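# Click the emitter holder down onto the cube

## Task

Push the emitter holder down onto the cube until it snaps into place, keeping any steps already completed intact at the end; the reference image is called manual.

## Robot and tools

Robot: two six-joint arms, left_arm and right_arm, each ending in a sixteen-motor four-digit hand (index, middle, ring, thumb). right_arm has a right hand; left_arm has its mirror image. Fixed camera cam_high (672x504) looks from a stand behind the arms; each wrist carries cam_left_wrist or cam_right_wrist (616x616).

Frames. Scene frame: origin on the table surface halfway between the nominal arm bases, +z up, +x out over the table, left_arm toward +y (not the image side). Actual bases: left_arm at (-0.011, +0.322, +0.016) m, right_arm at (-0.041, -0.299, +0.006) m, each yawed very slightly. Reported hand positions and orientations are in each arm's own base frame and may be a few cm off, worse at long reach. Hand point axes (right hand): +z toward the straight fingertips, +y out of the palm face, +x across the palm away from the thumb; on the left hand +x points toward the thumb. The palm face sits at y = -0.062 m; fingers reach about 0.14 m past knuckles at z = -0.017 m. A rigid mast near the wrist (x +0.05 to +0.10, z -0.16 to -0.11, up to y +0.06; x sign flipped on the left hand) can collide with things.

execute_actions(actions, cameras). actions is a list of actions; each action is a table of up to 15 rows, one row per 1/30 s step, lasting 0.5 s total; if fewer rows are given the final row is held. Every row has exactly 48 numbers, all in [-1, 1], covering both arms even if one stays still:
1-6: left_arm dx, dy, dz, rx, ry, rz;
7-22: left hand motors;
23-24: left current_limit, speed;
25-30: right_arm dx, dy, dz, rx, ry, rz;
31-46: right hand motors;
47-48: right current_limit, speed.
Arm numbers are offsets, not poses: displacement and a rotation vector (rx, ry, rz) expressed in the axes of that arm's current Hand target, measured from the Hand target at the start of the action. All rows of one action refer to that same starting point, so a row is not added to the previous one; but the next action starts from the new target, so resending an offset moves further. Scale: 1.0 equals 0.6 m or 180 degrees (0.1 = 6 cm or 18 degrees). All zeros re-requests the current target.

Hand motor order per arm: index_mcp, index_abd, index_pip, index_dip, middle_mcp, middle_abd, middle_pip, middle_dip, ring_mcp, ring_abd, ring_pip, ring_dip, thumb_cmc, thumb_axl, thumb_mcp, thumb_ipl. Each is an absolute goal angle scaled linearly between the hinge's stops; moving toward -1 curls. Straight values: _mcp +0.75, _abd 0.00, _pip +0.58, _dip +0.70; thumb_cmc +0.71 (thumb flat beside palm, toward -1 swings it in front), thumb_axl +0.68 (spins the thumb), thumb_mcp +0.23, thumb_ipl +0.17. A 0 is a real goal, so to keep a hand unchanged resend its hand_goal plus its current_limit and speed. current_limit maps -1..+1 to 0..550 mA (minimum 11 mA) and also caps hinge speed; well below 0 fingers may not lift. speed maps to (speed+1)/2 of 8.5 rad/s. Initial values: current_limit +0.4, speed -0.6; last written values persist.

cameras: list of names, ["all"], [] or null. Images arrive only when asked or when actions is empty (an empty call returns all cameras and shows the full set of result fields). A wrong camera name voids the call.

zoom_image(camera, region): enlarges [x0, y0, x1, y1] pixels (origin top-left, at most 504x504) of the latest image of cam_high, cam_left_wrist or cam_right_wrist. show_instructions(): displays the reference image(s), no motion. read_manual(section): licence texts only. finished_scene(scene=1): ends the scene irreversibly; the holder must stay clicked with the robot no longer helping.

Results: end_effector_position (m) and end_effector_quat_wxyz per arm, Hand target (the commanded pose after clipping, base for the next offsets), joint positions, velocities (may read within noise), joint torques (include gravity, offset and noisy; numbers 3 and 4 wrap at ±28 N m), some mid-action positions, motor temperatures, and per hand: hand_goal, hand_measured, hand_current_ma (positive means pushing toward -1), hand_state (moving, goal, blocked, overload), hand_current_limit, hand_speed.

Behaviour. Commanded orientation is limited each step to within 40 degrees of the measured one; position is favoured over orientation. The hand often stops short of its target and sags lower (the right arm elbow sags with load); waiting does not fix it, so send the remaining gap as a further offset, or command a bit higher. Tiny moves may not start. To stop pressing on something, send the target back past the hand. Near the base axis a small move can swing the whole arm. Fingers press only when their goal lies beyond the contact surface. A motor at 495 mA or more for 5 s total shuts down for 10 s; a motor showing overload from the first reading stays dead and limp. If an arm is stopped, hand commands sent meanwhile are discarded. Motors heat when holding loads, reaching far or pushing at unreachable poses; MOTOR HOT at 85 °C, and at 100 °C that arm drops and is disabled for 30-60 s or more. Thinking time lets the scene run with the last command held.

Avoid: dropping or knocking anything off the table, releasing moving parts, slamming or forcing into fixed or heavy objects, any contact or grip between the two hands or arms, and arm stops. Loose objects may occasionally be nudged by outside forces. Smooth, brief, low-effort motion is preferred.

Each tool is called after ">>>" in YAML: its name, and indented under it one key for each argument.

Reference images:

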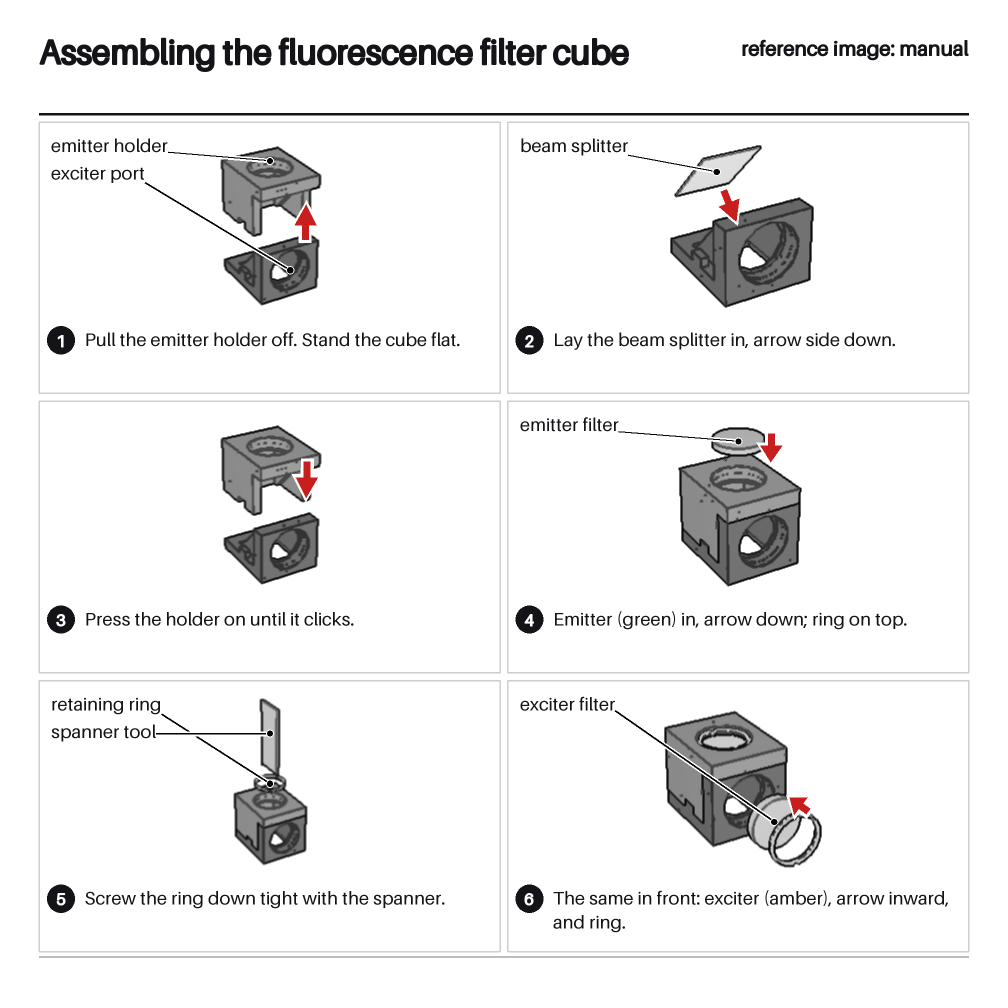

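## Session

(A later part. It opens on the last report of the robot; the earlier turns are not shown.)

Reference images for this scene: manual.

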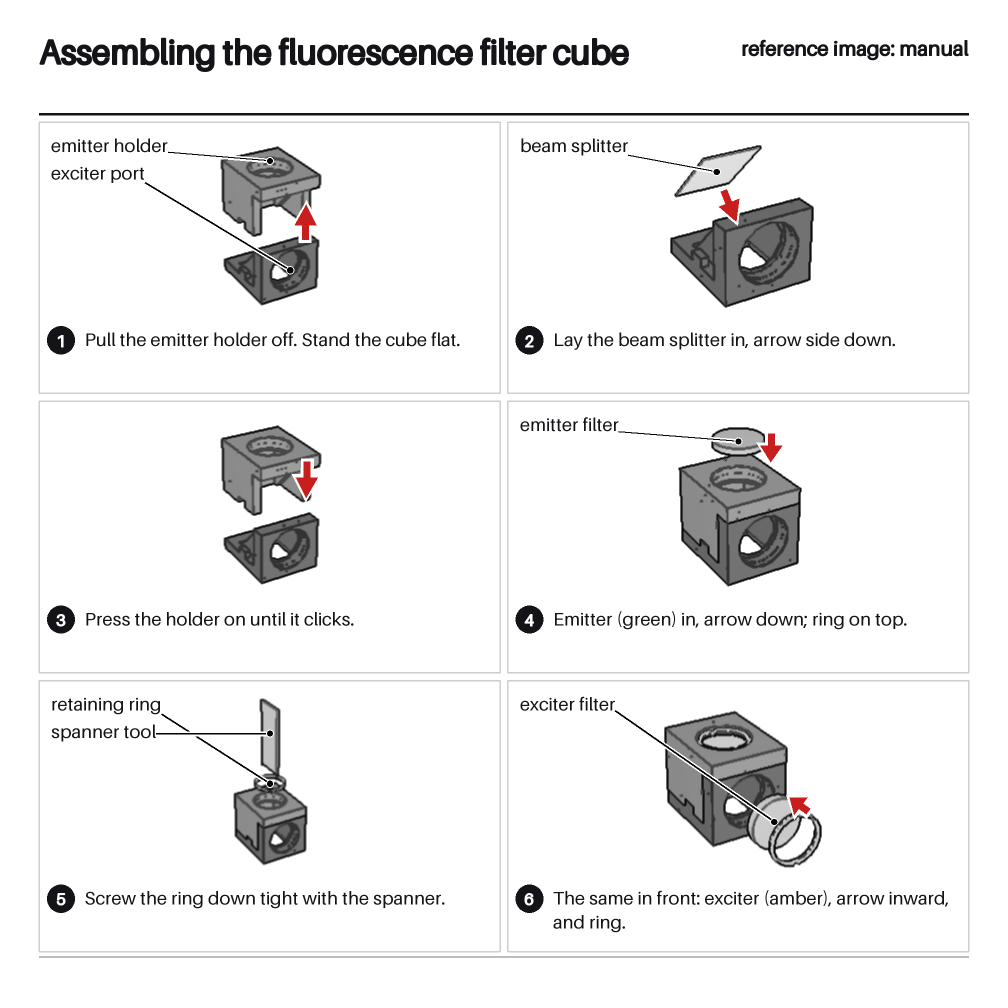

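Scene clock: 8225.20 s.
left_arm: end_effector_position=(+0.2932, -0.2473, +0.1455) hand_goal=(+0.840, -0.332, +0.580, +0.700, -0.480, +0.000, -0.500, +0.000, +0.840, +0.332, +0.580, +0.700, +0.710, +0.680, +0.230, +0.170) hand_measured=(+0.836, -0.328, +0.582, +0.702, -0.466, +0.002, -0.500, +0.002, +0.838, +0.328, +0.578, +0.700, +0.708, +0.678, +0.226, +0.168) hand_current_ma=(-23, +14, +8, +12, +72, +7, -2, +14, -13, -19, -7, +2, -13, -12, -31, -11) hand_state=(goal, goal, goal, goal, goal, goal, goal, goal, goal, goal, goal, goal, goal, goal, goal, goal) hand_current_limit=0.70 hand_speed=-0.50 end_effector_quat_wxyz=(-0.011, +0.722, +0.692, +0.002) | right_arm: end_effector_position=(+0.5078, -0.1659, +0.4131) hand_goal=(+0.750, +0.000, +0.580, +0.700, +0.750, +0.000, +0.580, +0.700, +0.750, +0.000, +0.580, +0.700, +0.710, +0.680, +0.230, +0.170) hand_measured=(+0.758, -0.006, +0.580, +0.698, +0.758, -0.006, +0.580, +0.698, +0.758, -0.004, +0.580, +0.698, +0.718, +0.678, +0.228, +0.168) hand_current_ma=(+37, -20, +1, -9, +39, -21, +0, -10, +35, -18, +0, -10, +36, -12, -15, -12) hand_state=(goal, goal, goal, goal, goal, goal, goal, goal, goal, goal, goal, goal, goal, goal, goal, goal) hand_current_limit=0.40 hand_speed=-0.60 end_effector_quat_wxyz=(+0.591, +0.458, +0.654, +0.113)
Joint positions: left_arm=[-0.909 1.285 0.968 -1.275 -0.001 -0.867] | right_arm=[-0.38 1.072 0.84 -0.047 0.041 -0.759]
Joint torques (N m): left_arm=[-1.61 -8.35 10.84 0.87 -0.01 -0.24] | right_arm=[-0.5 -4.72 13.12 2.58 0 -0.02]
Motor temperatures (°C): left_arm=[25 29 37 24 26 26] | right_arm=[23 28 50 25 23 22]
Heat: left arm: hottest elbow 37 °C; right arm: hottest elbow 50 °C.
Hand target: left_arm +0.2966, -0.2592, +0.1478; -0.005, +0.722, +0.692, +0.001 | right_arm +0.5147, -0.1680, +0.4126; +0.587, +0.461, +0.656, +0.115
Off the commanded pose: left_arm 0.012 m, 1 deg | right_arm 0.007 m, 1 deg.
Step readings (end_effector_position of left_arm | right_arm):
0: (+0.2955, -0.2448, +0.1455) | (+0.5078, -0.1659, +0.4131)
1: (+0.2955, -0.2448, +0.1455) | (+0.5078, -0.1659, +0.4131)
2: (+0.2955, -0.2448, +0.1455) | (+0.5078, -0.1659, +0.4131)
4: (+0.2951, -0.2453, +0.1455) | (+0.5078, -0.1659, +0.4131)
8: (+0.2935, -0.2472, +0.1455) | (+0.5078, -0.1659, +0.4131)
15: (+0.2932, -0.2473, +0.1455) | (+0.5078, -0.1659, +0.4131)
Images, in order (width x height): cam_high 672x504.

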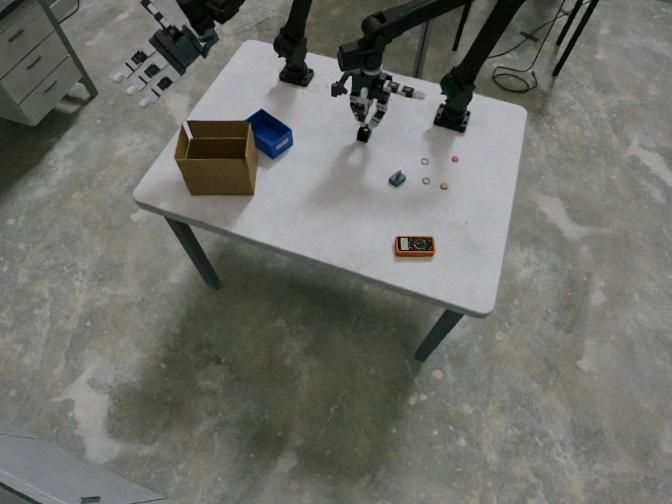

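>>> execute_actions:
  actions:
    - [[0,0,0.01,0,0,0,0.84,-0.332,0.58,0.7,-0.48,0,-0.5,0,0.84,0.332,0.58,0.7,0.71,0.68,0.23,0.17,0.9,-0.5,0,0,0,0,0,0,0.75,0,0.58,0.7,0.75,0,0.58,0.7,0.75,0,0.58,0.7,0.71,0.68,0.23,0.17,0.4,-0.6],[0,0,0.02,0,0,0,0.84,-0.332,0.58,0.7,-0.48,0,-0.5,0,0.84,0.332,0.58,0.7,0.71,0.68,0.23,0.17,0.9,-0.5,0,0,0,0,0,0,0.75,0,0.58,0.7,0.75,0,0.58,0.7,0.75,0,0.58,0.7,0.71,0.68,0.23,0.17,0.4,-0.6]]
  cameras: ["cam_high"]

>>> zoom_image:
  camera: "cam_high"
  region: [350, 116, 380, 146]

Scene clock: 8240.40 s.
left_arm: end_effector_position=(+0.2985, -0.2540, +0.1432) hand_goal=(+0.840, -0.332, +0.580, +0.700, -0.480, +0.000, -0.500, +0.000, +0.840, +0.332, +0.580, +0.700, +0.710, +0.680, +0.230, +0.170) hand_measured=(+0.836, -0.328, +0.582, +0.702, -0.466, +0.002, -0.500, +0.002, +0.838, +0.328, +0.578, +0.700, +0.708, +0.678, +0.226, +0.168) hand_current_ma=(-22, +14, +8, +12, +72, +7, -2, +14, -13, -19, -7, +2, -12, -12, -31, -11) hand_state=(goal, goal, goal, goal, goal, goal, goal, goal, goal, goal, goal, goal, goal, goal, goal, goal) hand_current_limit=0.90 hand_speed=-0.50 end_effector_quat_wxyz=(+0.001, +0.721, +0.693, +0.000) | right_arm: end_effector_position=(+0.5078, -0.1659, +0.4131) hand_goal=(+0.750, +0.000, +0.580, +0.700, +0.750, +0.000, +0.580, +0.700, +0.750, +0.000, +0.580, +0.700, +0.710, +0.680, +0.230, +0.170) hand_measured=(+0.758, -0.006, +0.580, +0.698, +0.758, -0.006, +0.580, +0.698, +0.758, -0.004, +0.580, +0.698, +0.718, +0.678, +0.228, +0.168) hand_current_ma=(+37, -20, +1, -9, +39, -21, +0, -10, +35, -18, +0, -10, +36, -12, -15, -12) hand_state=(goal, goal, goal, goal, goal, goal, goal, goal, goal, goal, goal, goal, goal, goal, goal, goal) hand_current_limit=0.40 hand_speed=-0.60 end_effector_quat_wxyz=(+0.591, +0.458, +0.654, +0.113)
Joint positions: left_arm=[-0.909 1.295 0.968 -1.241 -0.001 -0.868] | right_arm=[-0.38 1.072 0.84 -0.047 0.041 -0.759]
Joint torques (N m): left_arm=[-1.67 -8.41 8.7 0.94 -0.05 -0.24] | right_arm=[-0.5 -4.72 13.12 2.59 -0.01 -0.02]
Heat: left arm: hottest elbow 38 °C; right arm: hottest elbow 50 °C.
Hand target: left_arm +0.2965, -0.2591, +0.1359; -0.005, +0.722, +0.692, +0.001 | right_arm +0.5147, -0.1680, +0.4126; +0.587, +0.461, +0.656, +0.115
Off the commanded pose: left_arm 0.009 m, 1 deg | right_arm 0.007 m, 1 deg.
Step readings (end_effector_position of left_arm | right_arm):
0: (+0.2932, -0.2473, +0.1455) | (+0.5078, -0.1659, +0.4131)
1: (+0.2935, -0.2477, +0.1456) | (+0.5078, -0.1659, +0.4131)
2: (+0.2943, -0.2487, +0.1456) | (+0.5078, -0.1659, +0.4131)
4: (+0.2970, -0.2521, +0.1453) | (+0.5078, -0.1659, +0.4131)
8: (+0.2984, -0.2539, +0.1436) | (+0.5078, -0.1659, +0.4131)
15: (+0.2985, -0.2540, +0.1432) | (+0.5078, -0.1659, +0.4131)
Images, in order (width x height): cam_high 672x504.

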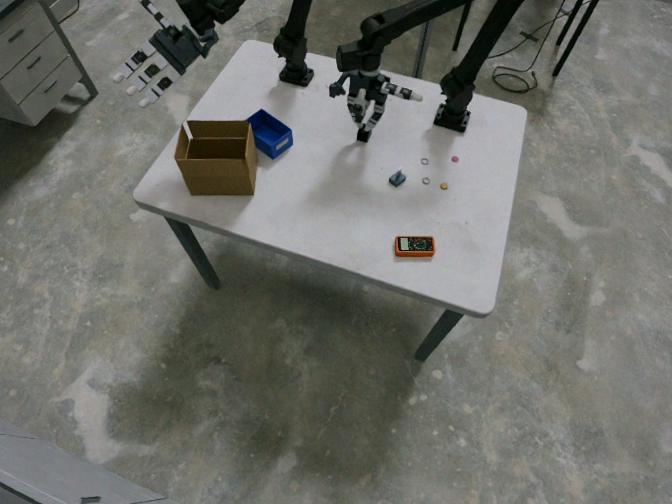

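Scaled by 16.800 from the camera's 672x504 image, which has a finer 960x720 frame.

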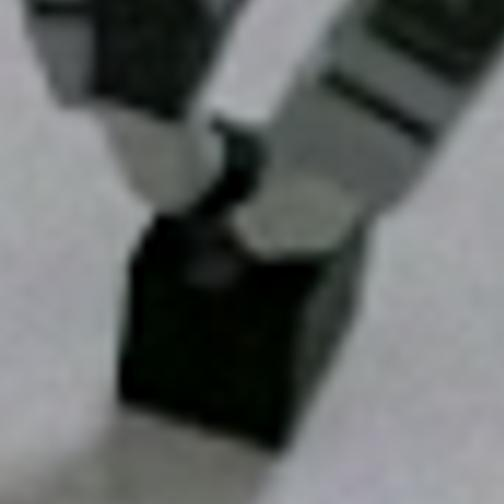

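>>> execute_actions:
  actions:
    - [[0.001,-0.002,0.01,0.0025,0.002,0,0.84,-0.332,0.58,0.7,-0.48,0,-0.5,0,0.84,0.36,0.58,0.7,0.71,0.68,0.23,0.17,0.9,-0.5,0,0,0,0,0,0,0.75,0,0.58,0.7,0.75,0,0.58,0.7,0.75,0,0.58,0.7,0.71,0.68,0.23,0.17,0.4,-0.6],[0.003,-0.004,0.02,0.005,0.004,0,0.84,-0.332,0.58,0.7,-0.48,0,-0.5,0,0.84,0.36,0.58,0.7,0.71,0.68,0.23,0.17,0.9,-0.5,0,0,0,0,0,0,0.75,0,0.58,0.7,0.75,0,0.58,0.7,0.75,0,0.58,0.7,0.71,0.68,0.23,0.17,0.4,-0.6],[0.0045,-0.006,0.03,0.008,0.006,0,0.84,-0.332,0.58,0.7,-0.48,0,-0.5,0,0.84,0.36,0.58,0.7,0.71,0.68,0.23,0.17,0.9,-0.5,0,0,0,0,0,0,0.75,0,0.58,0.7,0.75,0,0.58,0.7,0.75,0,0.58,0.7,0.71,0.68,0.23,0.17,0.4,-0.6],[0.0058,-0.0077,0.04,0.0105,0.0081,0,0.84,-0.332,0.58,0.7,-0.48,0,-0.5,0,0.84,0.36,0.58,0.7,0.71,0.68,0.23,0.17,0.9,-0.5,0,0,0,0,0,0,0.75,0,0.58,0.7,0.75,0,0.58,0.7,0.75,0,0.58,0.7,0.71,0.68,0.23,0.17,0.4,-0.6]]
  cameras: ["cam_high"]

>>> zoom_image:
  camera: "cam_high"
  region: [350, 116, 380, 146]

Scene clock: 8278.97 s.
left_arm: end_effector_position=(+0.2982, -0.2547, +0.1355) hand_goal=(+0.840, -0.332, +0.580, +0.700, -0.480, +0.000, -0.500, +0.000, +0.840, +0.360, +0.580, +0.700, +0.710, +0.680, +0.230, +0.170) hand_measured=(+0.844, -0.348, +0.584, +0.702, -0.466, +0.002, -0.500, +0.002, +0.842, +0.354, +0.582, +0.700, +0.708, +0.678, +0.226, +0.168) hand_current_ma=(+21, -66, +17, +10, +72, +7, -2, +13, +12, -21, +11, +4, -11, -12, -32, -11) hand_state=(goal, goal, goal, goal, goal, goal, goal, goal, goal, goal, goal, goal, goal, goal, goal, goal) hand_current_limit=0.90 hand_speed=-0.50 end_effector_quat_wxyz=(-0.001, +0.721, +0.693, -0.001) | right_arm: end_effector_position=(+0.5078, -0.1659, +0.4131) hand_goal=(+0.750, +0.000, +0.580, +0.700, +0.750, +0.000, +0.580, +0.700, +0.750, +0.000, +0.580, +0.700, +0.710, +0.680, +0.230, +0.170) hand_measured=(+0.758, -0.006, +0.580, +0.698, +0.758, -0.006, +0.580, +0.698, +0.758, -0.004, +0.580, +0.698, +0.718, +0.678, +0.228, +0.168) hand_current_ma=(+37, -20, +1, -9, +39, -21, +0, -10, +35, -18, +0, -10, +36, -12, -15, -12) hand_state=(goal, goal, goal, goal, goal, goal, goal, goal, goal, goal, goal, goal, goal, goal, goal, goal) hand_current_limit=0.40 hand_speed=-0.60 end_effector_quat_wxyz=(+0.591, +0.458, +0.654, +0.113)
Joint positions: left_arm=[-0.909 1.305 0.957 -1.224 0.003 -0.868] | right_arm=[-0.38 1.072 0.84 -0.047 0.041 -0.759]
Joint torques (N m): left_arm=[-1.49 -6.53 6.83 1.1 0.17 -0.21] | right_arm=[-0.56 -4.72 13.14 2.58 0 -0.02]
Heat: left arm: hottest elbow 36 °C; right arm: hottest elbow 50 °C.
Hand target: left_arm +0.2920, -0.2553, +0.1120; -0.025, +0.722, +0.692, -0.001 | right_arm +0.5147, -0.1680, +0.4126; +0.587, +0.461, +0.656, +0.115
Off the commanded pose: left_arm 0.024 m, 3 deg | right_arm 0.007 m, 1 deg.
Step readings (end_effector_position of left_arm | right_arm):
0: (+0.2985, -0.2540, +0.1432) | (+0.5078, -0.1659, +0.4131)
1: (+0.2985, -0.2541, +0.1431) | (+0.5078, -0.1659, +0.4131)
2: (+0.2987, -0.2543, +0.1425) | (+0.5078, -0.1659, +0.4131)
4: (+0.2982, -0.2548, +0.1385) | (+0.5078, -0.1659, +0.4131)
8: (+0.2982, -0.2547, +0.1355) | (+0.5078, -0.1659, +0.4131)
15: (+0.2982, -0.2547, +0.1355) | (+0.5078, -0.1659, +0.4131)
Images, in order (width x height): cam_high 672x504.

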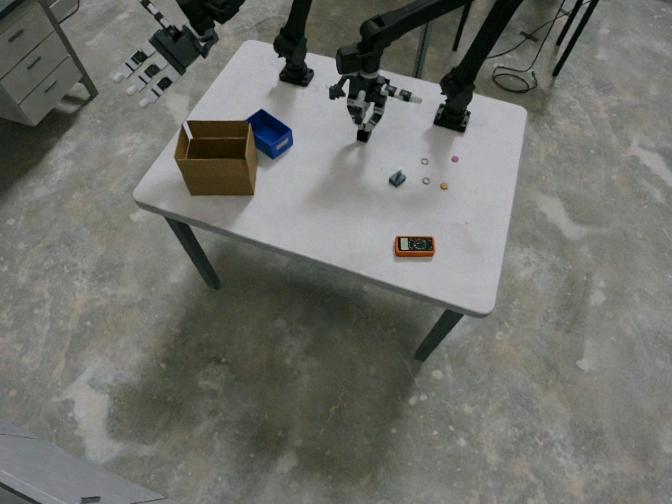

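Scaled by 16.800 from the camera's 672x504 image, which has a finer 960x720 frame.

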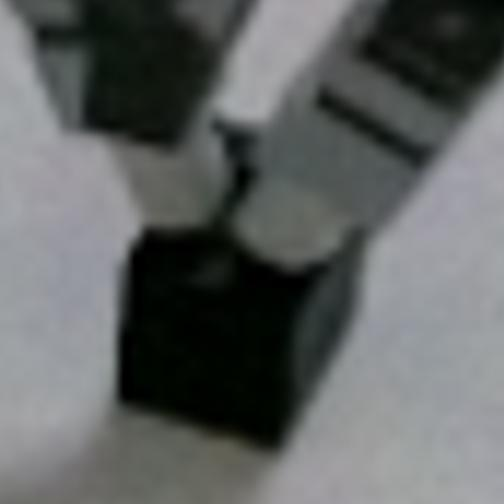

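>>> execute_actions:
  actions:
    - [[0.0018,-0.0025,0.0125,0.0033,0.0025,0,0.84,-0.332,0.58,0.7,-0.48,0,-0.5,0,0.84,0.36,0.58,0.7,0.71,0.68,0.23,0.17,0.9,-0.5,0,0,0,0,0,0,0.75,0,0.58,0.7,0.75,0,0.58,0.7,0.75,0,0.58,0.7,0.71,0.68,0.23,0.17,0.4,-0.6],[0.0036,-0.005,0.025,0.0066,0.005,0,0.84,-0.332,0.58,0.7,-0.48,0,-0.5,0,0.84,0.36,0.58,0.7,0.71,0.68,0.23,0.17,0.9,-0.5,0,0,0,0,0,0,0.75,0,0.58,0.7,0.75,0,0.58,0.7,0.75,0,0.58,0.7,0.71,0.68,0.23,0.17,0.4,-0.6],[0.0055,-0.0075,0.0375,0.01,0.0077,0,0.84,-0.332,0.58,0.7,-0.48,0,-0.5,0,0.84,0.36,0.58,0.7,0.71,0.68,0.23,0.17,0.9,-0.5,0,0,0,0,0,0,0.75,0,0.58,0.7,0.75,0,0.58,0.7,0.75,0,0.58,0.7,0.71,0.68,0.23,0.17,0.4,-0.6],[0.0073,-0.0097,0.05,0.0131,0.0101,0,0.84,-0.332,0.58,0.7,-0.48,0,-0.5,0,0.84,0.36,0.58,0.7,0.71,0.68,0.23,0.17,0.9,-0.5,0,0,0,0,0,0,0.75,0,0.58,0.7,0.75,0,0.58,0.7,0.75,0,0.58,0.7,0.71,0.68,0.23,0.17,0.4,-0.6]]
    - [[0.0018,-0.0025,0.0125,0.0033,0.0025,0,0.84,-0.332,0.58,0.7,-0.48,0,-0.5,0,0.84,0.36,0.58,0.7,0.71,0.68,0.23,0.17,0.9,-0.5,0,0,0,0,0,0,0.75,0,0.58,0.7,0.75,0,0.58,0.7,0.75,0,0.58,0.7,0.71,0.68,0.23,0.17,0.4,-0.6],[0.0036,-0.005,0.025,0.0066,0.005,0,0.84,-0.332,0.58,0.7,-0.48,0,-0.5,0,0.84,0.36,0.58,0.7,0.71,0.68,0.23,0.17,0.9,-0.5,0,0,0,0,0,0,0.75,0,0.58,0.7,0.75,0,0.58,0.7,0.75,0,0.58,0.7,0.71,0.68,0.23,0.17,0.4,-0.6],[0.0055,-0.0075,0.0375,0.01,0.0077,0,0.84,-0.332,0.58,0.7,-0.48,0,-0.5,0,0.84,0.36,0.58,0.7,0.71,0.68,0.23,0.17,0.9,-0.5,0,0,0,0,0,0,0.75,0,0.58,0.7,0.75,0,0.58,0.7,0.75,0,0.58,0.7,0.71,0.68,0.23,0.17,0.4,-0.6],[0.0073,-0.0097,0.05,0.0131,0.0101,0,0.84,-0.332,0.58,0.7,-0.48,0,-0.5,0,0.84,0.36,0.58,0.7,0.71,0.68,0.23,0.17,0.9,-0.5,0,0,0,0,0,0,0.75,0,0.58,0.7,0.75,0,0.58,0.7,0.75,0,0.58,0.7,0.71,0.68,0.23,0.17,0.4,-0.6]]
  cameras: ["cam_high"]

>>> zoom_image:
  camera: "cam_high"
  region: [350, 116, 380, 146]

Scene clock: 8310.10 s.
left_arm: end_effector_position=(+0.2967, -0.2581, +0.1286) hand_goal=(+0.840, -0.332, +0.580, +0.700, -0.480, +0.000, -0.500, +0.000, +0.840, +0.360, +0.580, +0.700, +0.710, +0.680, +0.230, +0.170) hand_measured=(+0.860, -0.354, +0.594, +0.704, -0.466, +0.002, -0.500, +0.002, +0.848, +0.412, +0.588, +0.700, +0.708, +0.678, +0.226, +0.168) hand_current_ma=(+110, -91, +69, +16, +72, +7, -2, +13, +38, +227, +38, +4, -11, -12, -32, -11) hand_state=(blocked, blocked, goal, goal, goal, goal, goal, goal, goal, blocked, goal, goal, goal, goal, goal, goal) hand_current_limit=0.90 hand_speed=-0.50 end_effector_quat_wxyz=(+0.006, +0.721, +0.693, -0.011) | right_arm: end_effector_position=(+0.5078, -0.1659, +0.4131) hand_goal=(+0.750, +0.000, +0.580, +0.700, +0.750, +0.000, +0.580, +0.700, +0.750, +0.000, +0.580, +0.700, +0.710, +0.680, +0.230, +0.170) hand_measured=(+0.758, -0.006, +0.580, +0.698, +0.758, -0.006, +0.580, +0.698, +0.758, -0.004, +0.580, +0.698, +0.718, +0.678, +0.228, +0.168) hand_current_ma=(+37, -20, +1, -9, +39, -21, +0, -10, +35, -18, +0, -10, +36, -12, -15, -12) hand_state=(goal, goal, goal, goal, goal, goal, goal, goal, goal, goal, goal, goal, goal, goal, goal, goal) hand_current_limit=0.40 hand_speed=-0.60 end_effector_quat_wxyz=(+0.591, +0.458, +0.654, +0.113)
Joint positions: left_arm=[-0.909 1.306 0.94 -1.191 0.021 -0.869] | right_arm=[-0.38 1.072 0.84 -0.047 0.041 -0.759]
Joint torques (N m): left_arm=[-1.55 -0.85 1.43 1.32 0.31 -0.21] | right_arm=[-0.5 -4.72 13.12 2.56 -0.01 -0.02]
Heat: left arm: hottest elbow 35 °C; right arm: hottest elbow 50 °C.
Hand target: left_arm +0.2773, -0.2430, +0.0533; -0.077, +0.720, +0.690, -0.007 | right_arm +0.5147, -0.1680, +0.4126; +0.587, +0.461, +0.656, +0.115
Off the commanded pose: left_arm 0.079 m, 10 deg | right_arm 0.007 m, 1 deg.
Step readings (end_effector_position of left_arm | right_arm):
0: (+0.2979, -0.2549, +0.1354) | (+0.5078, -0.1659, +0.4131)
1: (+0.2979, -0.2550, +0.1353) | (+0.5078, -0.1659, +0.4131)
2: (+0.2977, -0.2550, +0.1349) | (+0.5078, -0.1659, +0.4131)
4: (+0.2975, -0.2550, +0.1340) | (+0.5078, -0.1659, +0.4131)
8: (+0.2974, -0.2579, +0.1316) | (+0.5078, -0.1659, +0.4131)
15: (+0.2974, -0.2579, +0.1316) | (+0.5078, -0.1659, +0.4131)
16: (+0.2973, -0.2578, +0.1313) | (+0.5078, -0.1659, +0.4131)
17: (+0.2971, -0.2579, +0.1308) | (+0.5078, -0.1659, +0.4131)
19: (+0.2970, -0.2580, +0.1298) | (+0.5078, -0.1659, +0.4131)
23: (+0.2967, -0.2581, +0.1286) | (+0.5078, -0.1659, +0.4131)
30: (+0.2967, -0.2581, +0.1286) | (+0.5078, -0.1659, +0.4131)
Images, in order (width x height): cam_high 672x504.

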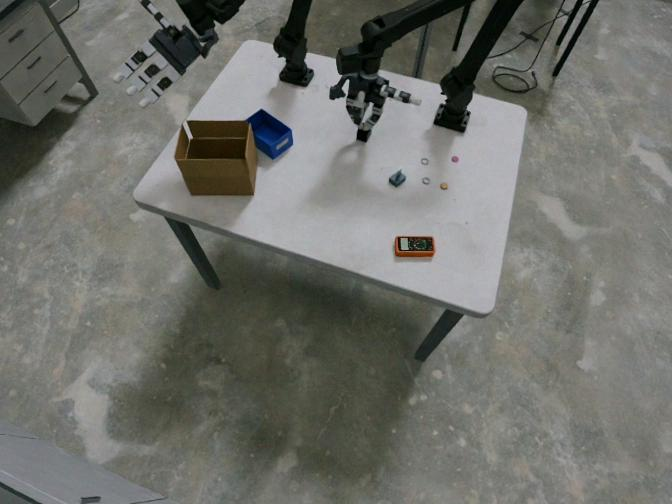

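Scaled by 16.800 from the camera's 672x504 image, which has a finer 960x720 frame.

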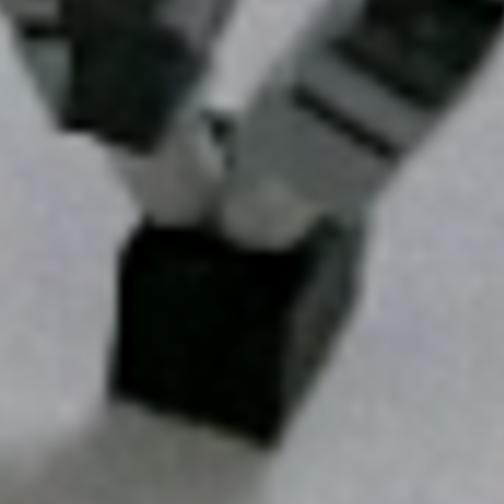

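>>> execute_actions:
  actions:
    - [[-0.002,0.003,-0.025,-0.007,-0.005,0,0.84,-0.332,0.58,0.7,-0.48,0,-0.5,0,0.84,0.36,0.58,0.7,0.71,0.68,0.23,0.17,0.9,-0.5,0,0,0,0,0,0,0.75,0,0.58,0.7,0.75,0,0.58,0.7,0.75,0,0.58,0.7,0.71,0.68,0.23,0.17,0.4,-0.6],[-0.003,0.006,-0.05,-0.014,-0.01,0,0.84,-0.332,0.58,0.7,-0.48,0,-0.5,0,0.84,0.36,0.58,0.7,0.71,0.68,0.23,0.17,0.9,-0.5,0,0,0,0,0,0,0.75,0,0.58,0.7,0.75,0,0.58,0.7,0.75,0,0.58,0.7,0.71,0.68,0.23,0.17,0.4,-0.6],[-0.005,0.009,-0.08,-0.021,-0.016,0,0.84,-0.332,0.58,0.7,-0.48,0,-0.5,0,0.84,0.36,0.58,0.7,0.71,0.68,0.23,0.17,0.9,-0.5,0,0,0,0,0,0,0.75,0,0.58,0.7,0.75,0,0.58,0.7,0.75,0,0.58,0.7,0.71,0.68,0.23,0.17,0.4,-0.6],[-0.007,0.014,-0.123,-0.034,-0.026,0,0.84,-0.332,0.58,0.7,-0.48,0,-0.5,0,0.84,0.36,0.58,0.7,0.71,0.68,0.23,0.17,0.9,-0.5,0,0,0,0,0,0,0.75,0,0.58,0.7,0.75,0,0.58,0.7,0.75,0,0.58,0.7,0.71,0.68,0.23,0.17,0.4,-0.6]]
    - [[0,0.002,-0.03,0,0,0,0.84,-0.332,0.58,0.7,-0.48,0,-0.5,0,0.84,0.36,0.58,0.7,0.71,0.68,0.23,0.17,0.6,-0.5,0,0,0,0,0,0,0.75,0,0.58,0.7,0.75,0,0.58,0.7,0.75,0,0.58,0.7,0.71,0.68,0.23,0.17,0.4,-0.6],[0,0.003,-0.06,0,0,0,0.84,-0.332,0.58,0.7,-0.48,0,-0.5,0,0.84,0.36,0.58,0.7,0.71,0.68,0.23,0.17,0.6,-0.5,0,0,0,0,0,0,0.75,0,0.58,0.7,0.75,0,0.58,0.7,0.75,0,0.58,0.7,0.71,0.68,0.23,0.17,0.4,-0.6],[0,0.003,-0.11,0,0,0,0.84,-0.332,0.58,0.7,-0.48,0,-0.5,0,0.84,0.36,0.58,0.7,0.71,0.68,0.23,0.17,0.6,-0.5,0,0,0,0,0,0,0.75,0,0.58,0.7,0.75,0,0.58,0.7,0.75,0,0.58,0.7,0.71,0.68,0.23,0.17,0.4,-0.6]]
  cameras: ["cam_high"]

>>> zoom_image:
  camera: "cam_high"
  region: [350, 120, 376, 146]

Scene clock: 8362.27 s.
left_arm: end_effector_position=(+0.2924, -0.2472, +0.1760) hand_goal=(+0.840, -0.332, +0.580, +0.700, -0.480, +0.000, -0.500, +0.000, +0.840, +0.360, +0.580, +0.700, +0.710, +0.680, +0.230, +0.170) hand_measured=(+0.840, -0.334, +0.582, +0.702, -0.466, +0.002, -0.500, +0.002, +0.838, +0.362, +0.582, +0.702, +0.708, +0.678, +0.224, +0.168) hand_current_ma=(-1, -6, +11, +12, +72, +7, -2, +13, -6, +6, +12, +7, -10, -12, -32, -11) hand_state=(goal, goal, goal, goal, goal, goal, goal, goal, goal, goal, goal, goal, goal, goal, goal, goal) hand_current_limit=0.60 hand_speed=-0.50 end_effector_quat_wxyz=(-0.025, +0.721, +0.692, +0.002) | right_arm: end_effector_position=(+0.5078, -0.1659, +0.4131) hand_goal=(+0.750, +0.000, +0.580, +0.700, +0.750, +0.000, +0.580, +0.700, +0.750, +0.000, +0.580, +0.700, +0.710, +0.680, +0.230, +0.170) hand_measured=(+0.758, -0.006, +0.580, +0.698, +0.758, -0.006, +0.580, +0.698, +0.758, -0.004, +0.580, +0.698, +0.718, +0.678, +0.228, +0.168) hand_current_ma=(+37, -20, +1, -9, +39, -21, +0, -10, +35, -18, +0, -10, +36, -12, -15, -12) hand_state=(goal, goal, goal, goal, goal, goal, goal, goal, goal, goal, goal, goal, goal, goal, goal, goal) hand_current_limit=0.40 hand_speed=-0.60 end_effector_quat_wxyz=(+0.591, +0.458, +0.654, +0.113)
Joint positions: left_arm=[-0.91 1.278 1.047 -1.389 0.001 -0.869] | right_arm=[-0.38 1.072 0.84 -0.047 0.041 -0.759]
Joint torques (N m): left_arm=[-1.2 -10.75 12.04 0.2 -0.06 -0.14] | right_arm=[-0.5 -4.72 13.14 2.56 -0.01 -0.01]
Motor temperatures (°C): left_arm=[25 28 31 24 26 26] | right_arm=[23 28 50 25 23 22]
Heat: left arm: hottest elbow 31 °C; right arm: hottest elbow 50 °C.
Hand target: left_arm +0.2967, -0.2560, +0.1907; -0.010, +0.722, +0.692, +0.001 | right_arm +0.5147, -0.1680, +0.4126; +0.587, +0.461, +0.656, +0.115
Off the commanded pose: left_arm 0.018 m, 2 deg | right_arm 0.007 m, 1 deg.
Step readings (end_effector_position of left_arm | right_arm):
0: (+0.2967, -0.2581, +0.1286) | (+0.5078, -0.1659, +0.4131)
1: (+0.2969, -0.2581, +0.1288) | (+0.5078, -0.1659, +0.4131)
2: (+0.2973, -0.2582, +0.1296) | (+0.5078, -0.1659, +0.4131)
4: (+0.2981, -0.2582, +0.1327) | (+0.5078, -0.1659, +0.4131)
8: (+0.2982, -0.2567, +0.1333) | (+0.5078, -0.1659, +0.4131)
15: (+0.2981, -0.2566, +0.1333) | (+0.5078, -0.1659, +0.4131)
16: (+0.2975, -0.2558, +0.1339) | (+0.5078, -0.1659, +0.4131)
17: (+0.2960, -0.2533, +0.1357) | (+0.5078, -0.1659, +0.4131)
19: (+0.2905, -0.2449, +0.1438) | (+0.5078, -0.1659, +0.4131)
23: (+0.2908, -0.2452, +0.1678) | (+0.5078, -0.1659, +0.4131)
30: (+0.2924, -0.2473, +0.1760) | (+0.5078, -0.1659, +0.4131)
Images, in order (width x height): cam_high 672x504.

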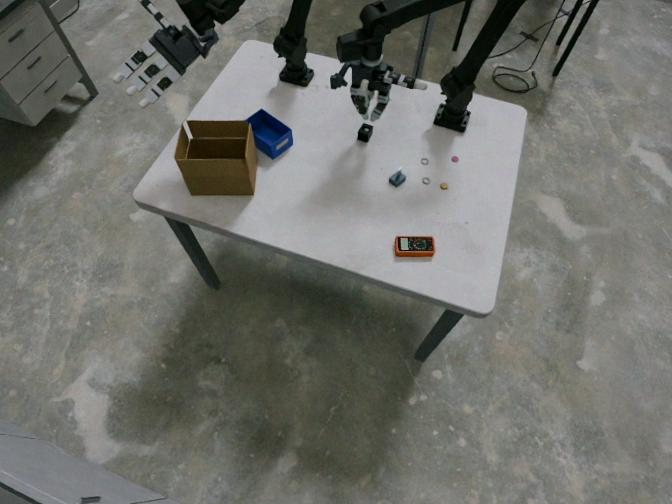

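Scaled by 19.385 from the camera's 672x504 image, which has a finer 960x720 frame.

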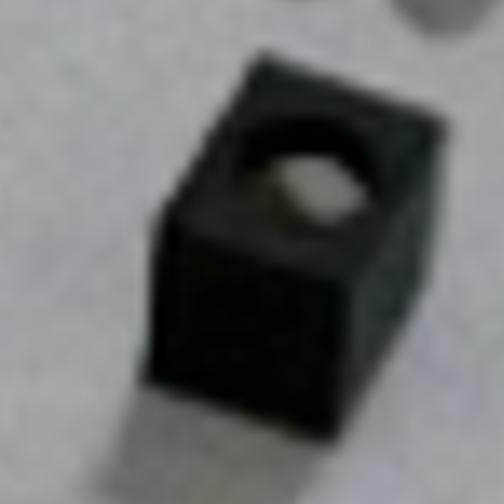

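>>> execute_actions:
  actions:
    - [[0,0,0,0,0,0,0.84,-0.08,0.58,0.7,-0.48,0,-0.5,0,-0.48,0,-0.5,0,0.71,0.68,0.23,0.17,0.6,-0.5,0,0,0,0,0,0,0.75,0,0.58,0.7,0.75,0,0.58,0.7,0.75,0,0.58,0.7,0.71,0.68,0.23,0.17,0.4,-0.6]]
    - [[0,0,0,0,0,0,0.84,-0.08,0.58,0.7,-0.48,0,-0.5,0,-0.48,0,-0.5,0,0.71,0.68,0.23,0.17,0.6,-0.5,0,0,0,0,0,0,0.75,0,0.58,0.7,0.75,0,0.58,0.7,0.75,0,0.58,0.7,0.71,0.68,0.23,0.17,0.4,-0.6]]
    - [[0,0,0,0,0,0,0.84,-0.08,0.58,0.7,0.84,0.08,0.58,0.7,-0.48,0,-0.5,0,0.71,0.68,0.23,0.17,0.6,-0.5,0,0,0,0,0,0,0.75,0,0.58,0.7,0.75,0,0.58,0.7,0.75,0,0.58,0.7,0.71,0.68,0.23,0.17,0.4,-0.6]]
    - [[0,0,0,0,0,0,0.84,-0.08,0.58,0.7,0.84,0.08,0.58,0.7,-0.48,0,-0.5,0,0.71,0.68,0.23,0.17,0.6,-0.5,0,0,0,0,0,0,0.75,0,0.58,0.7,0.75,0,0.58,0.7,0.75,0,0.58,0.7,0.71,0.68,0.23,0.17,0.4,-0.6]]
  cameras: ["cam_high"]

>>> zoom_image:
  camera: "cam_high"
  region: [350, 110, 386, 146]

Scene clock: 8418.97 s.
left_arm: end_effector_position=(+0.2922, -0.2471, +0.1759) hand_goal=(+0.840, -0.080, +0.580, +0.700, +0.840, +0.080, +0.580, +0.700, -0.480, +0.000, -0.500, +0.000, +0.710, +0.680, +0.230, +0.170) hand_measured=(+0.840, -0.082, +0.582, +0.702, +0.834, +0.076, +0.578, +0.698, -0.462, +0.004, -0.496, +0.002, +0.708, +0.678, +0.224, +0.168) hand_current_ma=(-1, -11, +11, +12, -35, -16, -14, -14, +96, +13, +24, +12, -10, -12, -32, -11) hand_state=(goal, goal, goal, goal, goal, goal, goal, goal, goal, goal, goal, goal, goal, goal, goal, goal) hand_current_limit=0.60 hand_speed=-0.50 end_effector_quat_wxyz=(-0.025, +0.721, +0.692, +0.002) | right_arm: end_effector_position=(+0.5078, -0.1659, +0.4131) hand_goal=(+0.750, +0.000, +0.580, +0.700, +0.750, +0.000, +0.580, +0.700, +0.750, +0.000, +0.580, +0.700, +0.710, +0.680, +0.230, +0.170) hand_measured=(+0.758, -0.006, +0.580, +0.698, +0.758, -0.006, +0.580, +0.698, +0.758, -0.004, +0.580, +0.698, +0.718, +0.678, +0.228, +0.168) hand_current_ma=(+37, -20, +1, -9, +39, -21, +0, -10, +35, -18, +0, -10, +36, -12, -15, -12) hand_state=(goal, goal, goal, goal, goal, goal, goal, goal, goal, goal, goal, goal, goal, goal, goal, goal) hand_current_limit=0.40 hand_speed=-0.60 end_effector_quat_wxyz=(+0.591, +0.458, +0.654, +0.113)
Joint positions: left_arm=[-0.91 1.278 1.047 -1.39 0.001 -0.869] | right_arm=[-0.38 1.072 0.84 -0.047 0.041 -0.759]
Joint torques (N m): left_arm=[-1.14 -10.93 11.93 0.18 -0.04 -0.15] | right_arm=[-0.56 -4.72 13.12 2.56 -0.01 -0.02]
Motor temperatures (°C): left_arm=[25 28 38 24 26 26] | right_arm=[23 28 50 25 23 22]
Heat: left arm: hottest elbow 38 °C; right arm: hottest elbow 50 °C.
Hand target: left_arm +0.2966, -0.2560, +0.1907; -0.010, +0.722, +0.692, +0.001 | right_arm +0.5147, -0.1680, +0.4126; +0.587, +0.461, +0.656, +0.115
Off the commanded pose: left_arm 0.018 m, 2 deg | right_arm 0.007 m, 1 deg.
Step readings (end_effector_position of left_arm | right_arm):
0: (+0.2924, -0.2472, +0.1760) | (+0.5078, -0.1659, +0.4131)
1: (+0.2924, -0.2472, +0.1760) | (+0.5078, -0.1659, +0.4131)
2: (+0.2923, -0.2472, +0.1759) | (+0.5078, -0.1659, +0.4131)
4: (+0.2922, -0.2471, +0.1759) | (+0.5078, -0.1659, +0.4131)
8: (+0.2922, -0.2471, +0.1759) | (+0.5078, -0.1659, +0.4131)
15: (+0.2922, -0.2471, +0.1759) | (+0.5078, -0.1659, +0.4131)
16: (+0.2922, -0.2471, +0.1759) | (+0.5078, -0.1659, +0.4131)
17: (+0.2922, -0.2471, +0.1759) | (+0.5078, -0.1659, +0.4131)
19: (+0.2922, -0.2471, +0.1759) | (+0.5078, -0.1659, +0.4131)
23: (+0.2922, -0.2471, +0.1759) | (+0.5078, -0.1659, +0.4131)
30: (+0.2922, -0.2471, +0.1759) | (+0.5078, -0.1659, +0.4131)
31: (+0.2922, -0.2471, +0.1759) | (+0.5078, -0.1659, +0.4131)
32: (+0.2922, -0.2471, +0.1759) | (+0.5078, -0.1659, +0.4131)
34: (+0.2922, -0.2471, +0.1759) | (+0.5078, -0.1659, +0.4131)
38: (+0.2922, -0.2471, +0.1759) | (+0.5078, -0.1659, +0.4131)
45: (+0.2922, -0.2471, +0.1759) | (+0.5078, -0.1659, +0.4131)
46: (+0.2922, -0.2471, +0.1759) | (+0.5078, -0.1659, +0.4131)
47: (+0.2922, -0.2471, +0.1759) | (+0.5078, -0.1659, +0.4131)
49: (+0.2922, -0.2471, +0.1759) | (+0.5078, -0.1659, +0.4131)
53: (+0.2922, -0.2471, +0.1759) | (+0.5078, -0.1659, +0.4131)
60: (+0.2922, -0.2471, +0.1759) | (+0.5078, -0.1659, +0.4131)
Images, in order (width x height): cam_high 672x504.

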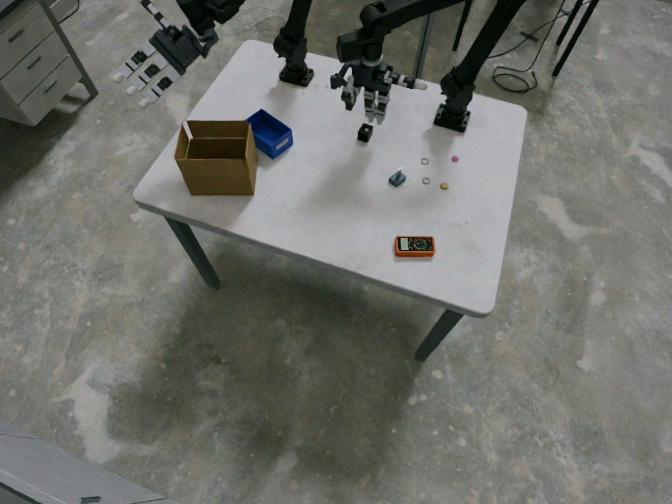

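Scaled by 14.000 from the camera's 672x504 image, which has a finer 960x720 frame.

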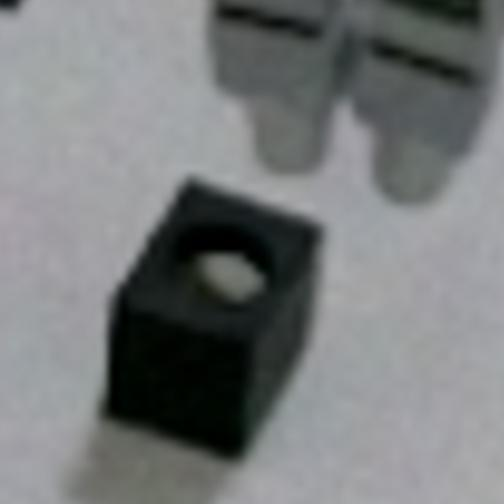

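>>> zoom_image:
  camera: "cam_high"
  region: [352, 120, 378, 146]

Scaled by 19.385 from the camera's 672x504 image, which has a finer 960x720 frame.

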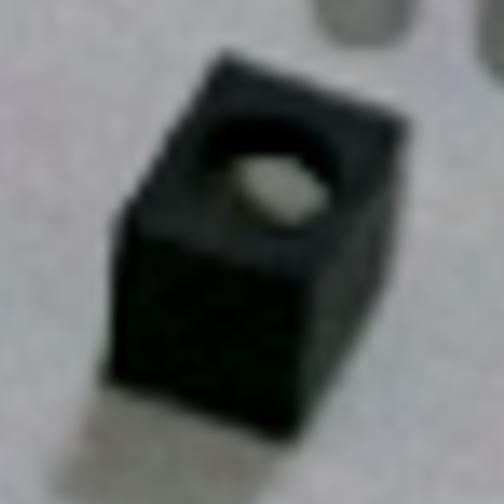

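>>> execute_actions:
  actions:
    - [[-0.0305,0.0103,0.03,0,0,0,0.84,-0.08,0.58,0.7,0.84,0.08,0.58,0.7,-0.48,0,-0.5,0,0.71,0.68,0.23,0.17,0.9,-0.5,0,0,0,0,0,0,0.75,0,0.58,0.7,0.75,0,0.58,0.7,0.75,0,0.58,0.7,0.71,0.68,0.23,0.17,0.4,-0.6]]
    - [[0,0,0.0345,0,0,0,0.84,-0.08,0.58,0.7,0.84,0.08,0.58,0.7,-0.48,0,-0.5,0,0.71,0.68,0.23,0.17,0.9,-0.5,0,0,0,0,0,0,0.75,0,0.58,0.7,0.75,0,0.58,0.7,0.75,0,0.58,0.7,0.71,0.68,0.23,0.17,0.4,-0.6]]
  cameras: ["cam_high"]

>>> zoom_image:
  camera: "cam_high"
  region: [352, 116, 382, 146]

Scene clock: 8487.00 s.
left_arm: end_effector_position=(+0.3039, -0.2693, +0.1608) hand_goal=(+0.840, -0.080, +0.580, +0.700, +0.840, +0.080, +0.580, +0.700, -0.480, +0.000, -0.500, +0.000, +0.710, +0.680, +0.230, +0.170) hand_measured=(+0.840, -0.082, +0.582, +0.702, +0.836, +0.078, +0.578, +0.698, -0.462, +0.004, -0.496, +0.002, +0.708, +0.678, +0.224, +0.168) hand_current_ma=(-3, -8, +10, +12, -23, -12, -14, -14, +93, +13, +22, +12, -10, -12, -32, -11) hand_state=(goal, goal, goal, goal, goal, goal, goal, goal, goal, goal, goal, goal, goal, goal, goal, goal) hand_current_limit=0.90 hand_speed=-0.50 end_effector_quat_wxyz=(-0.002, +0.721, +0.693, +0.000) | right_arm: end_effector_position=(+0.5078, -0.1659, +0.4131) hand_goal=(+0.750, +0.000, +0.580, +0.700, +0.750, +0.000, +0.580, +0.700, +0.750, +0.000, +0.580, +0.700, +0.710, +0.680, +0.230, +0.170) hand_measured=(+0.758, -0.006, +0.580, +0.698, +0.758, -0.006, +0.580, +0.698, +0.758, -0.004, +0.580, +0.698, +0.718, +0.678, +0.228, +0.168) hand_current_ma=(+37, -20, +1, -9, +39, -21, +0, -10, +35, -18, +0, -10, +36, -12, -15, -12) hand_state=(goal, goal, goal, goal, goal, goal, goal, goal, goal, goal, goal, goal, goal, goal, goal, goal) hand_current_limit=0.40 hand_speed=-0.60 end_effector_quat_wxyz=(+0.591, +0.458, +0.654, +0.113)
Joint positions: left_arm=[-0.922 1.326 1.045 -1.295 0.001 -0.881] | right_arm=[-0.38 1.072 0.84 -0.047 0.041 -0.759]
Joint torques (N m): left_arm=[-1.73 -9 8.55 0.87 -0.03 -0.2] | right_arm=[-0.5 -4.72 13.11 2.58 -0.01 -0.02]
Heat: left arm: hottest elbow 40 °C; right arm: hottest elbow 50 °C.
Hand target: left_arm +0.3016, -0.2739, +0.1517; -0.010, +0.722, +0.692, +0.001 | right_arm +0.5147, -0.1680, +0.4126; +0.587, +0.461, +0.656, +0.115
Off the commanded pose: left_arm 0.011 m, 1 deg | right_arm 0.007 m, 1 deg.
Step readings (end_effector_position of left_arm | right_arm):
0: (+0.2922, -0.2471, +0.1759) | (+0.5078, -0.1659, +0.4131)
1: (+0.2925, -0.2478, +0.1756) | (+0.5078, -0.1659, +0.4131)
2: (+0.2933, -0.2509, +0.1747) | (+0.5078, -0.1659, +0.4131)
4: (+0.2951, -0.2554, +0.1710) | (+0.5078, -0.1659, +0.4131)
8: (+0.2958, -0.2586, +0.1633) | (+0.5078, -0.1659, +0.4131)
15: (+0.2957, -0.2586, +0.1624) | (+0.5078, -0.1659, +0.4131)
16: (+0.2964, -0.2595, +0.1624) | (+0.5078, -0.1659, +0.4131)
17: (+0.2986, -0.2624, +0.1622) | (+0.5078, -0.1659, +0.4131)
19: (+0.3021, -0.2670, +0.1620) | (+0.5078, -0.1659, +0.4131)
23: (+0.3039, -0.2693, +0.1609) | (+0.5078, -0.1659, +0.4131)
30: (+0.3039, -0.2693, +0.1608) | (+0.5078, -0.1659, +0.4131)
Images, in order (width x height): cam_high 672x504.

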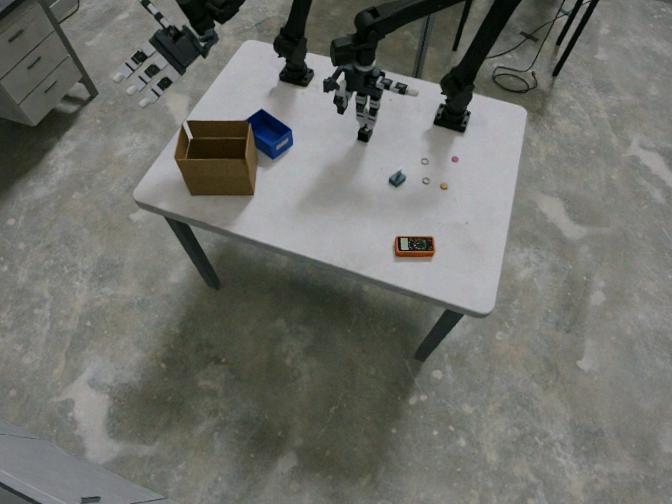

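Scaled by 16.800 from the camera's 672x504 image, which has a finer 960x720 frame.

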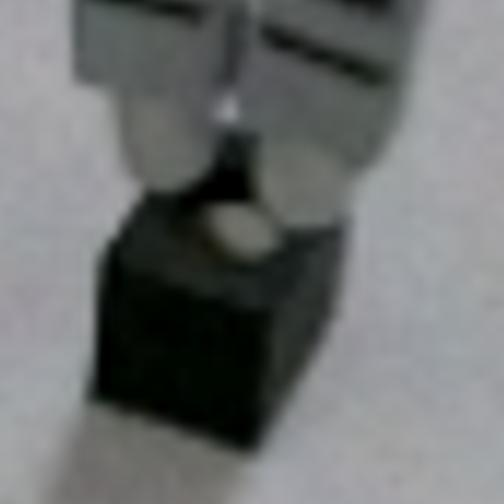

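>>> execute_actions:
  actions:
    - [[-0.0101,-0.0097,0.0,0,0,0,0.84,-0.08,0.58,0.7,0.84,0.08,0.58,0.7,-0.48,0,-0.5,0,0.71,0.68,0.23,0.17,0.9,-0.5,0,0,0,0,0,0,0.75,0,0.58,0.7,0.75,0,0.58,0.7,0.75,0,0.58,0.7,0.71,0.68,0.23,0.17,0.4,-0.6]]
    - [[0,0,0.0178,0,0,0,0.84,-0.08,0.58,0.7,0.84,0.08,0.58,0.7,-0.48,0,-0.5,0,0.71,0.68,0.23,0.17,0.9,-0.5,0,0,0,0,0,0,0.75,0,0.58,0.7,0.75,0,0.58,0.7,0.75,0,0.58,0.7,0.71,0.68,0.23,0.17,0.4,-0.6]]
  cameras: ["cam_high"]

>>> zoom_image:
  camera: "cam_high"
  region: [352, 116, 382, 146]

Scene clock: 8504.90 s.
left_arm: end_effector_position=(+0.2979, -0.2768, +0.1504) hand_goal=(+0.840, -0.080, +0.580, +0.700, +0.840, +0.080, +0.580, +0.700, -0.480, +0.000, -0.500, +0.000, +0.710, +0.680, +0.230, +0.170) hand_measured=(+0.840, -0.082, +0.582, +0.702, +0.836, +0.078, +0.578, +0.698, -0.462, +0.004, -0.496, +0.002, +0.708, +0.678, +0.224, +0.168) hand_current_ma=(-5, -7, +10, +12, -22, -12, -14, -14, +91, +13, +22, +12, -10, -12, -32, -11) hand_state=(goal, goal, goal, goal, goal, goal, goal, goal, goal, goal, goal, goal, goal, goal, goal, goal) hand_current_limit=0.90 hand_speed=-0.50 end_effector_quat_wxyz=(-0.002, +0.723, +0.691, +0.000) | right_arm: end_effector_position=(+0.5078, -0.1659, +0.4131) hand_goal=(+0.750, +0.000, +0.580, +0.700, +0.750, +0.000, +0.580, +0.700, +0.750, +0.000, +0.580, +0.700, +0.710, +0.680, +0.230, +0.170) hand_measured=(+0.758, -0.006, +0.580, +0.698, +0.758, -0.006, +0.580, +0.698, +0.758, -0.004, +0.580, +0.698, +0.718, +0.678, +0.228, +0.168) hand_current_ma=(+37, -20, +1, -9, +39, -21, +0, -10, +35, -18, +0, -10, +36, -12, -15, -12) hand_state=(goal, goal, goal, goal, goal, goal, goal, goal, goal, goal, goal, goal, goal, goal, goal, goal) hand_current_limit=0.40 hand_speed=-0.60 end_effector_quat_wxyz=(+0.591, +0.458, +0.654, +0.113)
Joint positions: left_arm=[-0.947 1.34 1.03 -1.265 0.001 -0.902] | right_arm=[-0.38 1.072 0.84 -0.047 0.041 -0.759]
Joint torques (N m): left_arm=[-1.38 -9.47 8.24 0.98 -0.03 -0.23] | right_arm=[-0.56 -4.72 13.11 2.58 0 -0.02]
Heat: left arm: hottest elbow 38 °C; right arm: hottest elbow 50 °C.
Hand target: left_arm +0.2954, -0.2797, +0.1410; -0.010, +0.722, +0.692, +0.001 | right_arm +0.5147, -0.1680, +0.4126; +0.587, +0.461, +0.656, +0.115
Off the commanded pose: left_arm 0.010 m, 1 deg | right_arm 0.007 m, 1 deg.
Step readings (end_effector_position of left_arm | right_arm):
0: (+0.3039, -0.2693, +0.1608) | (+0.5078, -0.1659, +0.4131)
1: (+0.3034, -0.2697, +0.1608) | (+0.5078, -0.1659, +0.4131)
2: (+0.3024, -0.2704, +0.1607) | (+0.5078, -0.1659, +0.4131)
4: (+0.3001, -0.2723, +0.1607) | (+0.5078, -0.1659, +0.4131)
8: (+0.2970, -0.2752, +0.1604) | (+0.5078, -0.1659, +0.4131)
15: (+0.2967, -0.2752, +0.1602) | (+0.5078, -0.1659, +0.4131)
16: (+0.2968, -0.2753, +0.1596) | (+0.5078, -0.1659, +0.4131)
17: (+0.2976, -0.2763, +0.1585) | (+0.5078, -0.1659, +0.4131)
19: (+0.2979, -0.2769, +0.1553) | (+0.5078, -0.1659, +0.4131)
23: (+0.2977, -0.2765, +0.1506) | (+0.5078, -0.1659, +0.4131)
30: (+0.2979, -0.2768, +0.1504) | (+0.5078, -0.1659, +0.4131)
Images, in order (width x height): cam_high 672x504.

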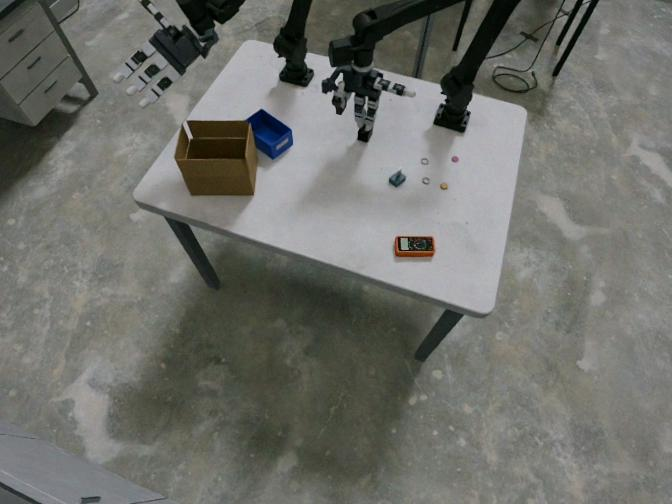

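Scaled by 16.800 from the camera's 672x504 image, which has a finer 960x720 frame.

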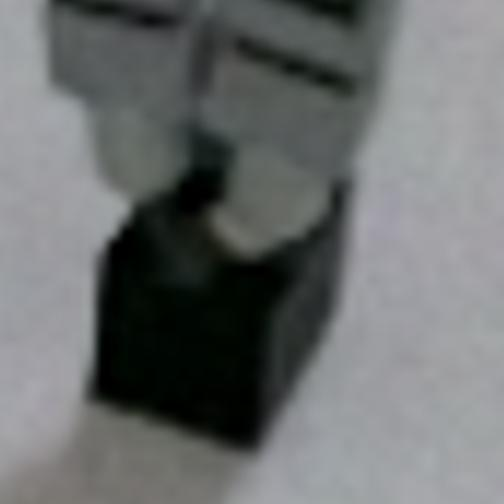

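>>> execute_actions:
  actions:
    - [[0.0045,-0.0102,0.0,0,0,0,0.84,-0.08,0.58,0.7,0.84,0.08,0.58,0.7,-0.48,0,-0.5,0,0.71,0.68,0.23,0.17,0.9,-0.5,0,0,0,0,0,0,0.75,0,0.58,0.7,0.75,0,0.58,0.7,0.75,0,0.58,0.7,0.71,0.68,0.23,0.17,0.4,-0.6]]
  cameras: ["cam_high"]

>>> zoom_image:
  camera: "cam_high"
  region: [350, 118, 376, 144]

Scene clock: 8516.77 s.
left_arm: end_effector_position=(+0.2935, -0.2733, +0.1447) hand_goal=(+0.840, -0.080, +0.580, +0.700, +0.840, +0.080, +0.580, +0.700, -0.480, +0.000, -0.500, +0.000, +0.710, +0.680, +0.230, +0.170) hand_measured=(+0.840, -0.082, +0.582, +0.702, +0.836, +0.078, +0.578, +0.698, -0.462, +0.004, -0.496, +0.002, +0.708, +0.678, +0.224, +0.168) hand_current_ma=(-5, -7, +10, +12, -22, -12, -14, -14, +91, +13, +22, +12, -10, -12, -32, -11) hand_state=(goal, goal, goal, goal, goal, goal, goal, goal, goal, goal, goal, goal, goal, goal, goal, goal) hand_current_limit=0.90 hand_speed=-0.50 end_effector_quat_wxyz=(-0.009, +0.721, +0.693, +0.001) | right_arm: end_effector_position=(+0.5078, -0.1659, +0.4131) hand_goal=(+0.750, +0.000, +0.580, +0.700, +0.750, +0.000, +0.580, +0.700, +0.750, +0.000, +0.580, +0.700, +0.710, +0.680, +0.230, +0.170) hand_measured=(+0.758, -0.006, +0.580, +0.698, +0.758, -0.006, +0.580, +0.698, +0.758, -0.004, +0.580, +0.698, +0.718, +0.678, +0.228, +0.168) hand_current_ma=(+37, -20, +1, -9, +39, -21, +0, -10, +35, -18, +0, -10, +36, -12, -15, -12) hand_state=(goal, goal, goal, goal, goal, goal, goal, goal, goal, goal, goal, goal, goal, goal, goal, goal) hand_current_limit=0.40 hand_speed=-0.60 end_effector_quat_wxyz=(+0.591, +0.458, +0.654, +0.113)
Joint positions: left_arm=[-0.951 1.34 1.015 -1.264 0.001 -0.911] | right_arm=[-0.38 1.072 0.84 -0.047 0.041 -0.759]
Joint torques (N m): left_arm=[-1.67 -11.05 8.25 0.81 -0.01 -0.23] | right_arm=[-0.5 -4.72 13.14 2.58 -0.01 -0.02]
Heat: left arm: hottest elbow 37 °C; right arm: hottest elbow 50 °C.
Hand target: left_arm +0.2894, -0.2767, +0.1412; -0.010, +0.722, +0.692, +0.001 | right_arm +0.5147, -0.1680, +0.4126; +0.587, +0.461, +0.656, +0.115
Off the commanded pose: left_arm 0.006 m, 0 deg | right_arm 0.007 m, 1 deg.
Step readings (end_effector_position of left_arm | right_arm):
0: (+0.2979, -0.2768, +0.1504) | (+0.5078, -0.1659, +0.4131)
1: (+0.2976, -0.2765, +0.1500) | (+0.5078, -0.1659, +0.4131)
2: (+0.2967, -0.2763, +0.1491) | (+0.5078, -0.1659, +0.4131)
4: (+0.2949, -0.2749, +0.1467) | (+0.5078, -0.1659, +0.4131)
8: (+0.2936, -0.2734, +0.1447) | (+0.5078, -0.1659, +0.4131)
15: (+0.2935, -0.2733, +0.1447) | (+0.5078, -0.1659, +0.4131)
Images, in order (width x height): cam_high 672x504.

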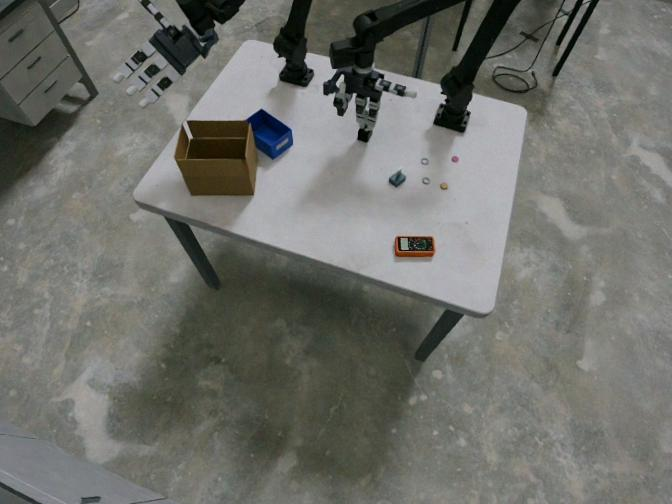

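Scaled by 19.385 from the camera's 672x504 image, which has a finer 960x720 frame.

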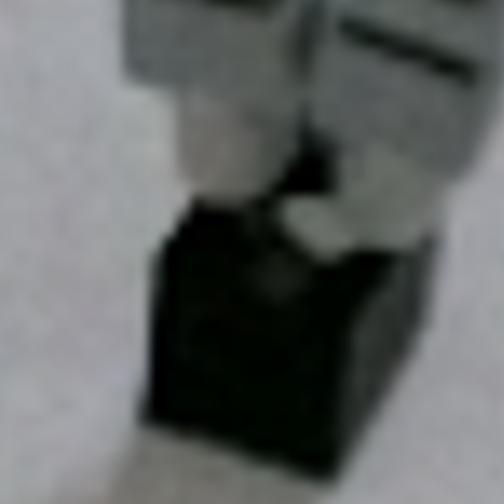

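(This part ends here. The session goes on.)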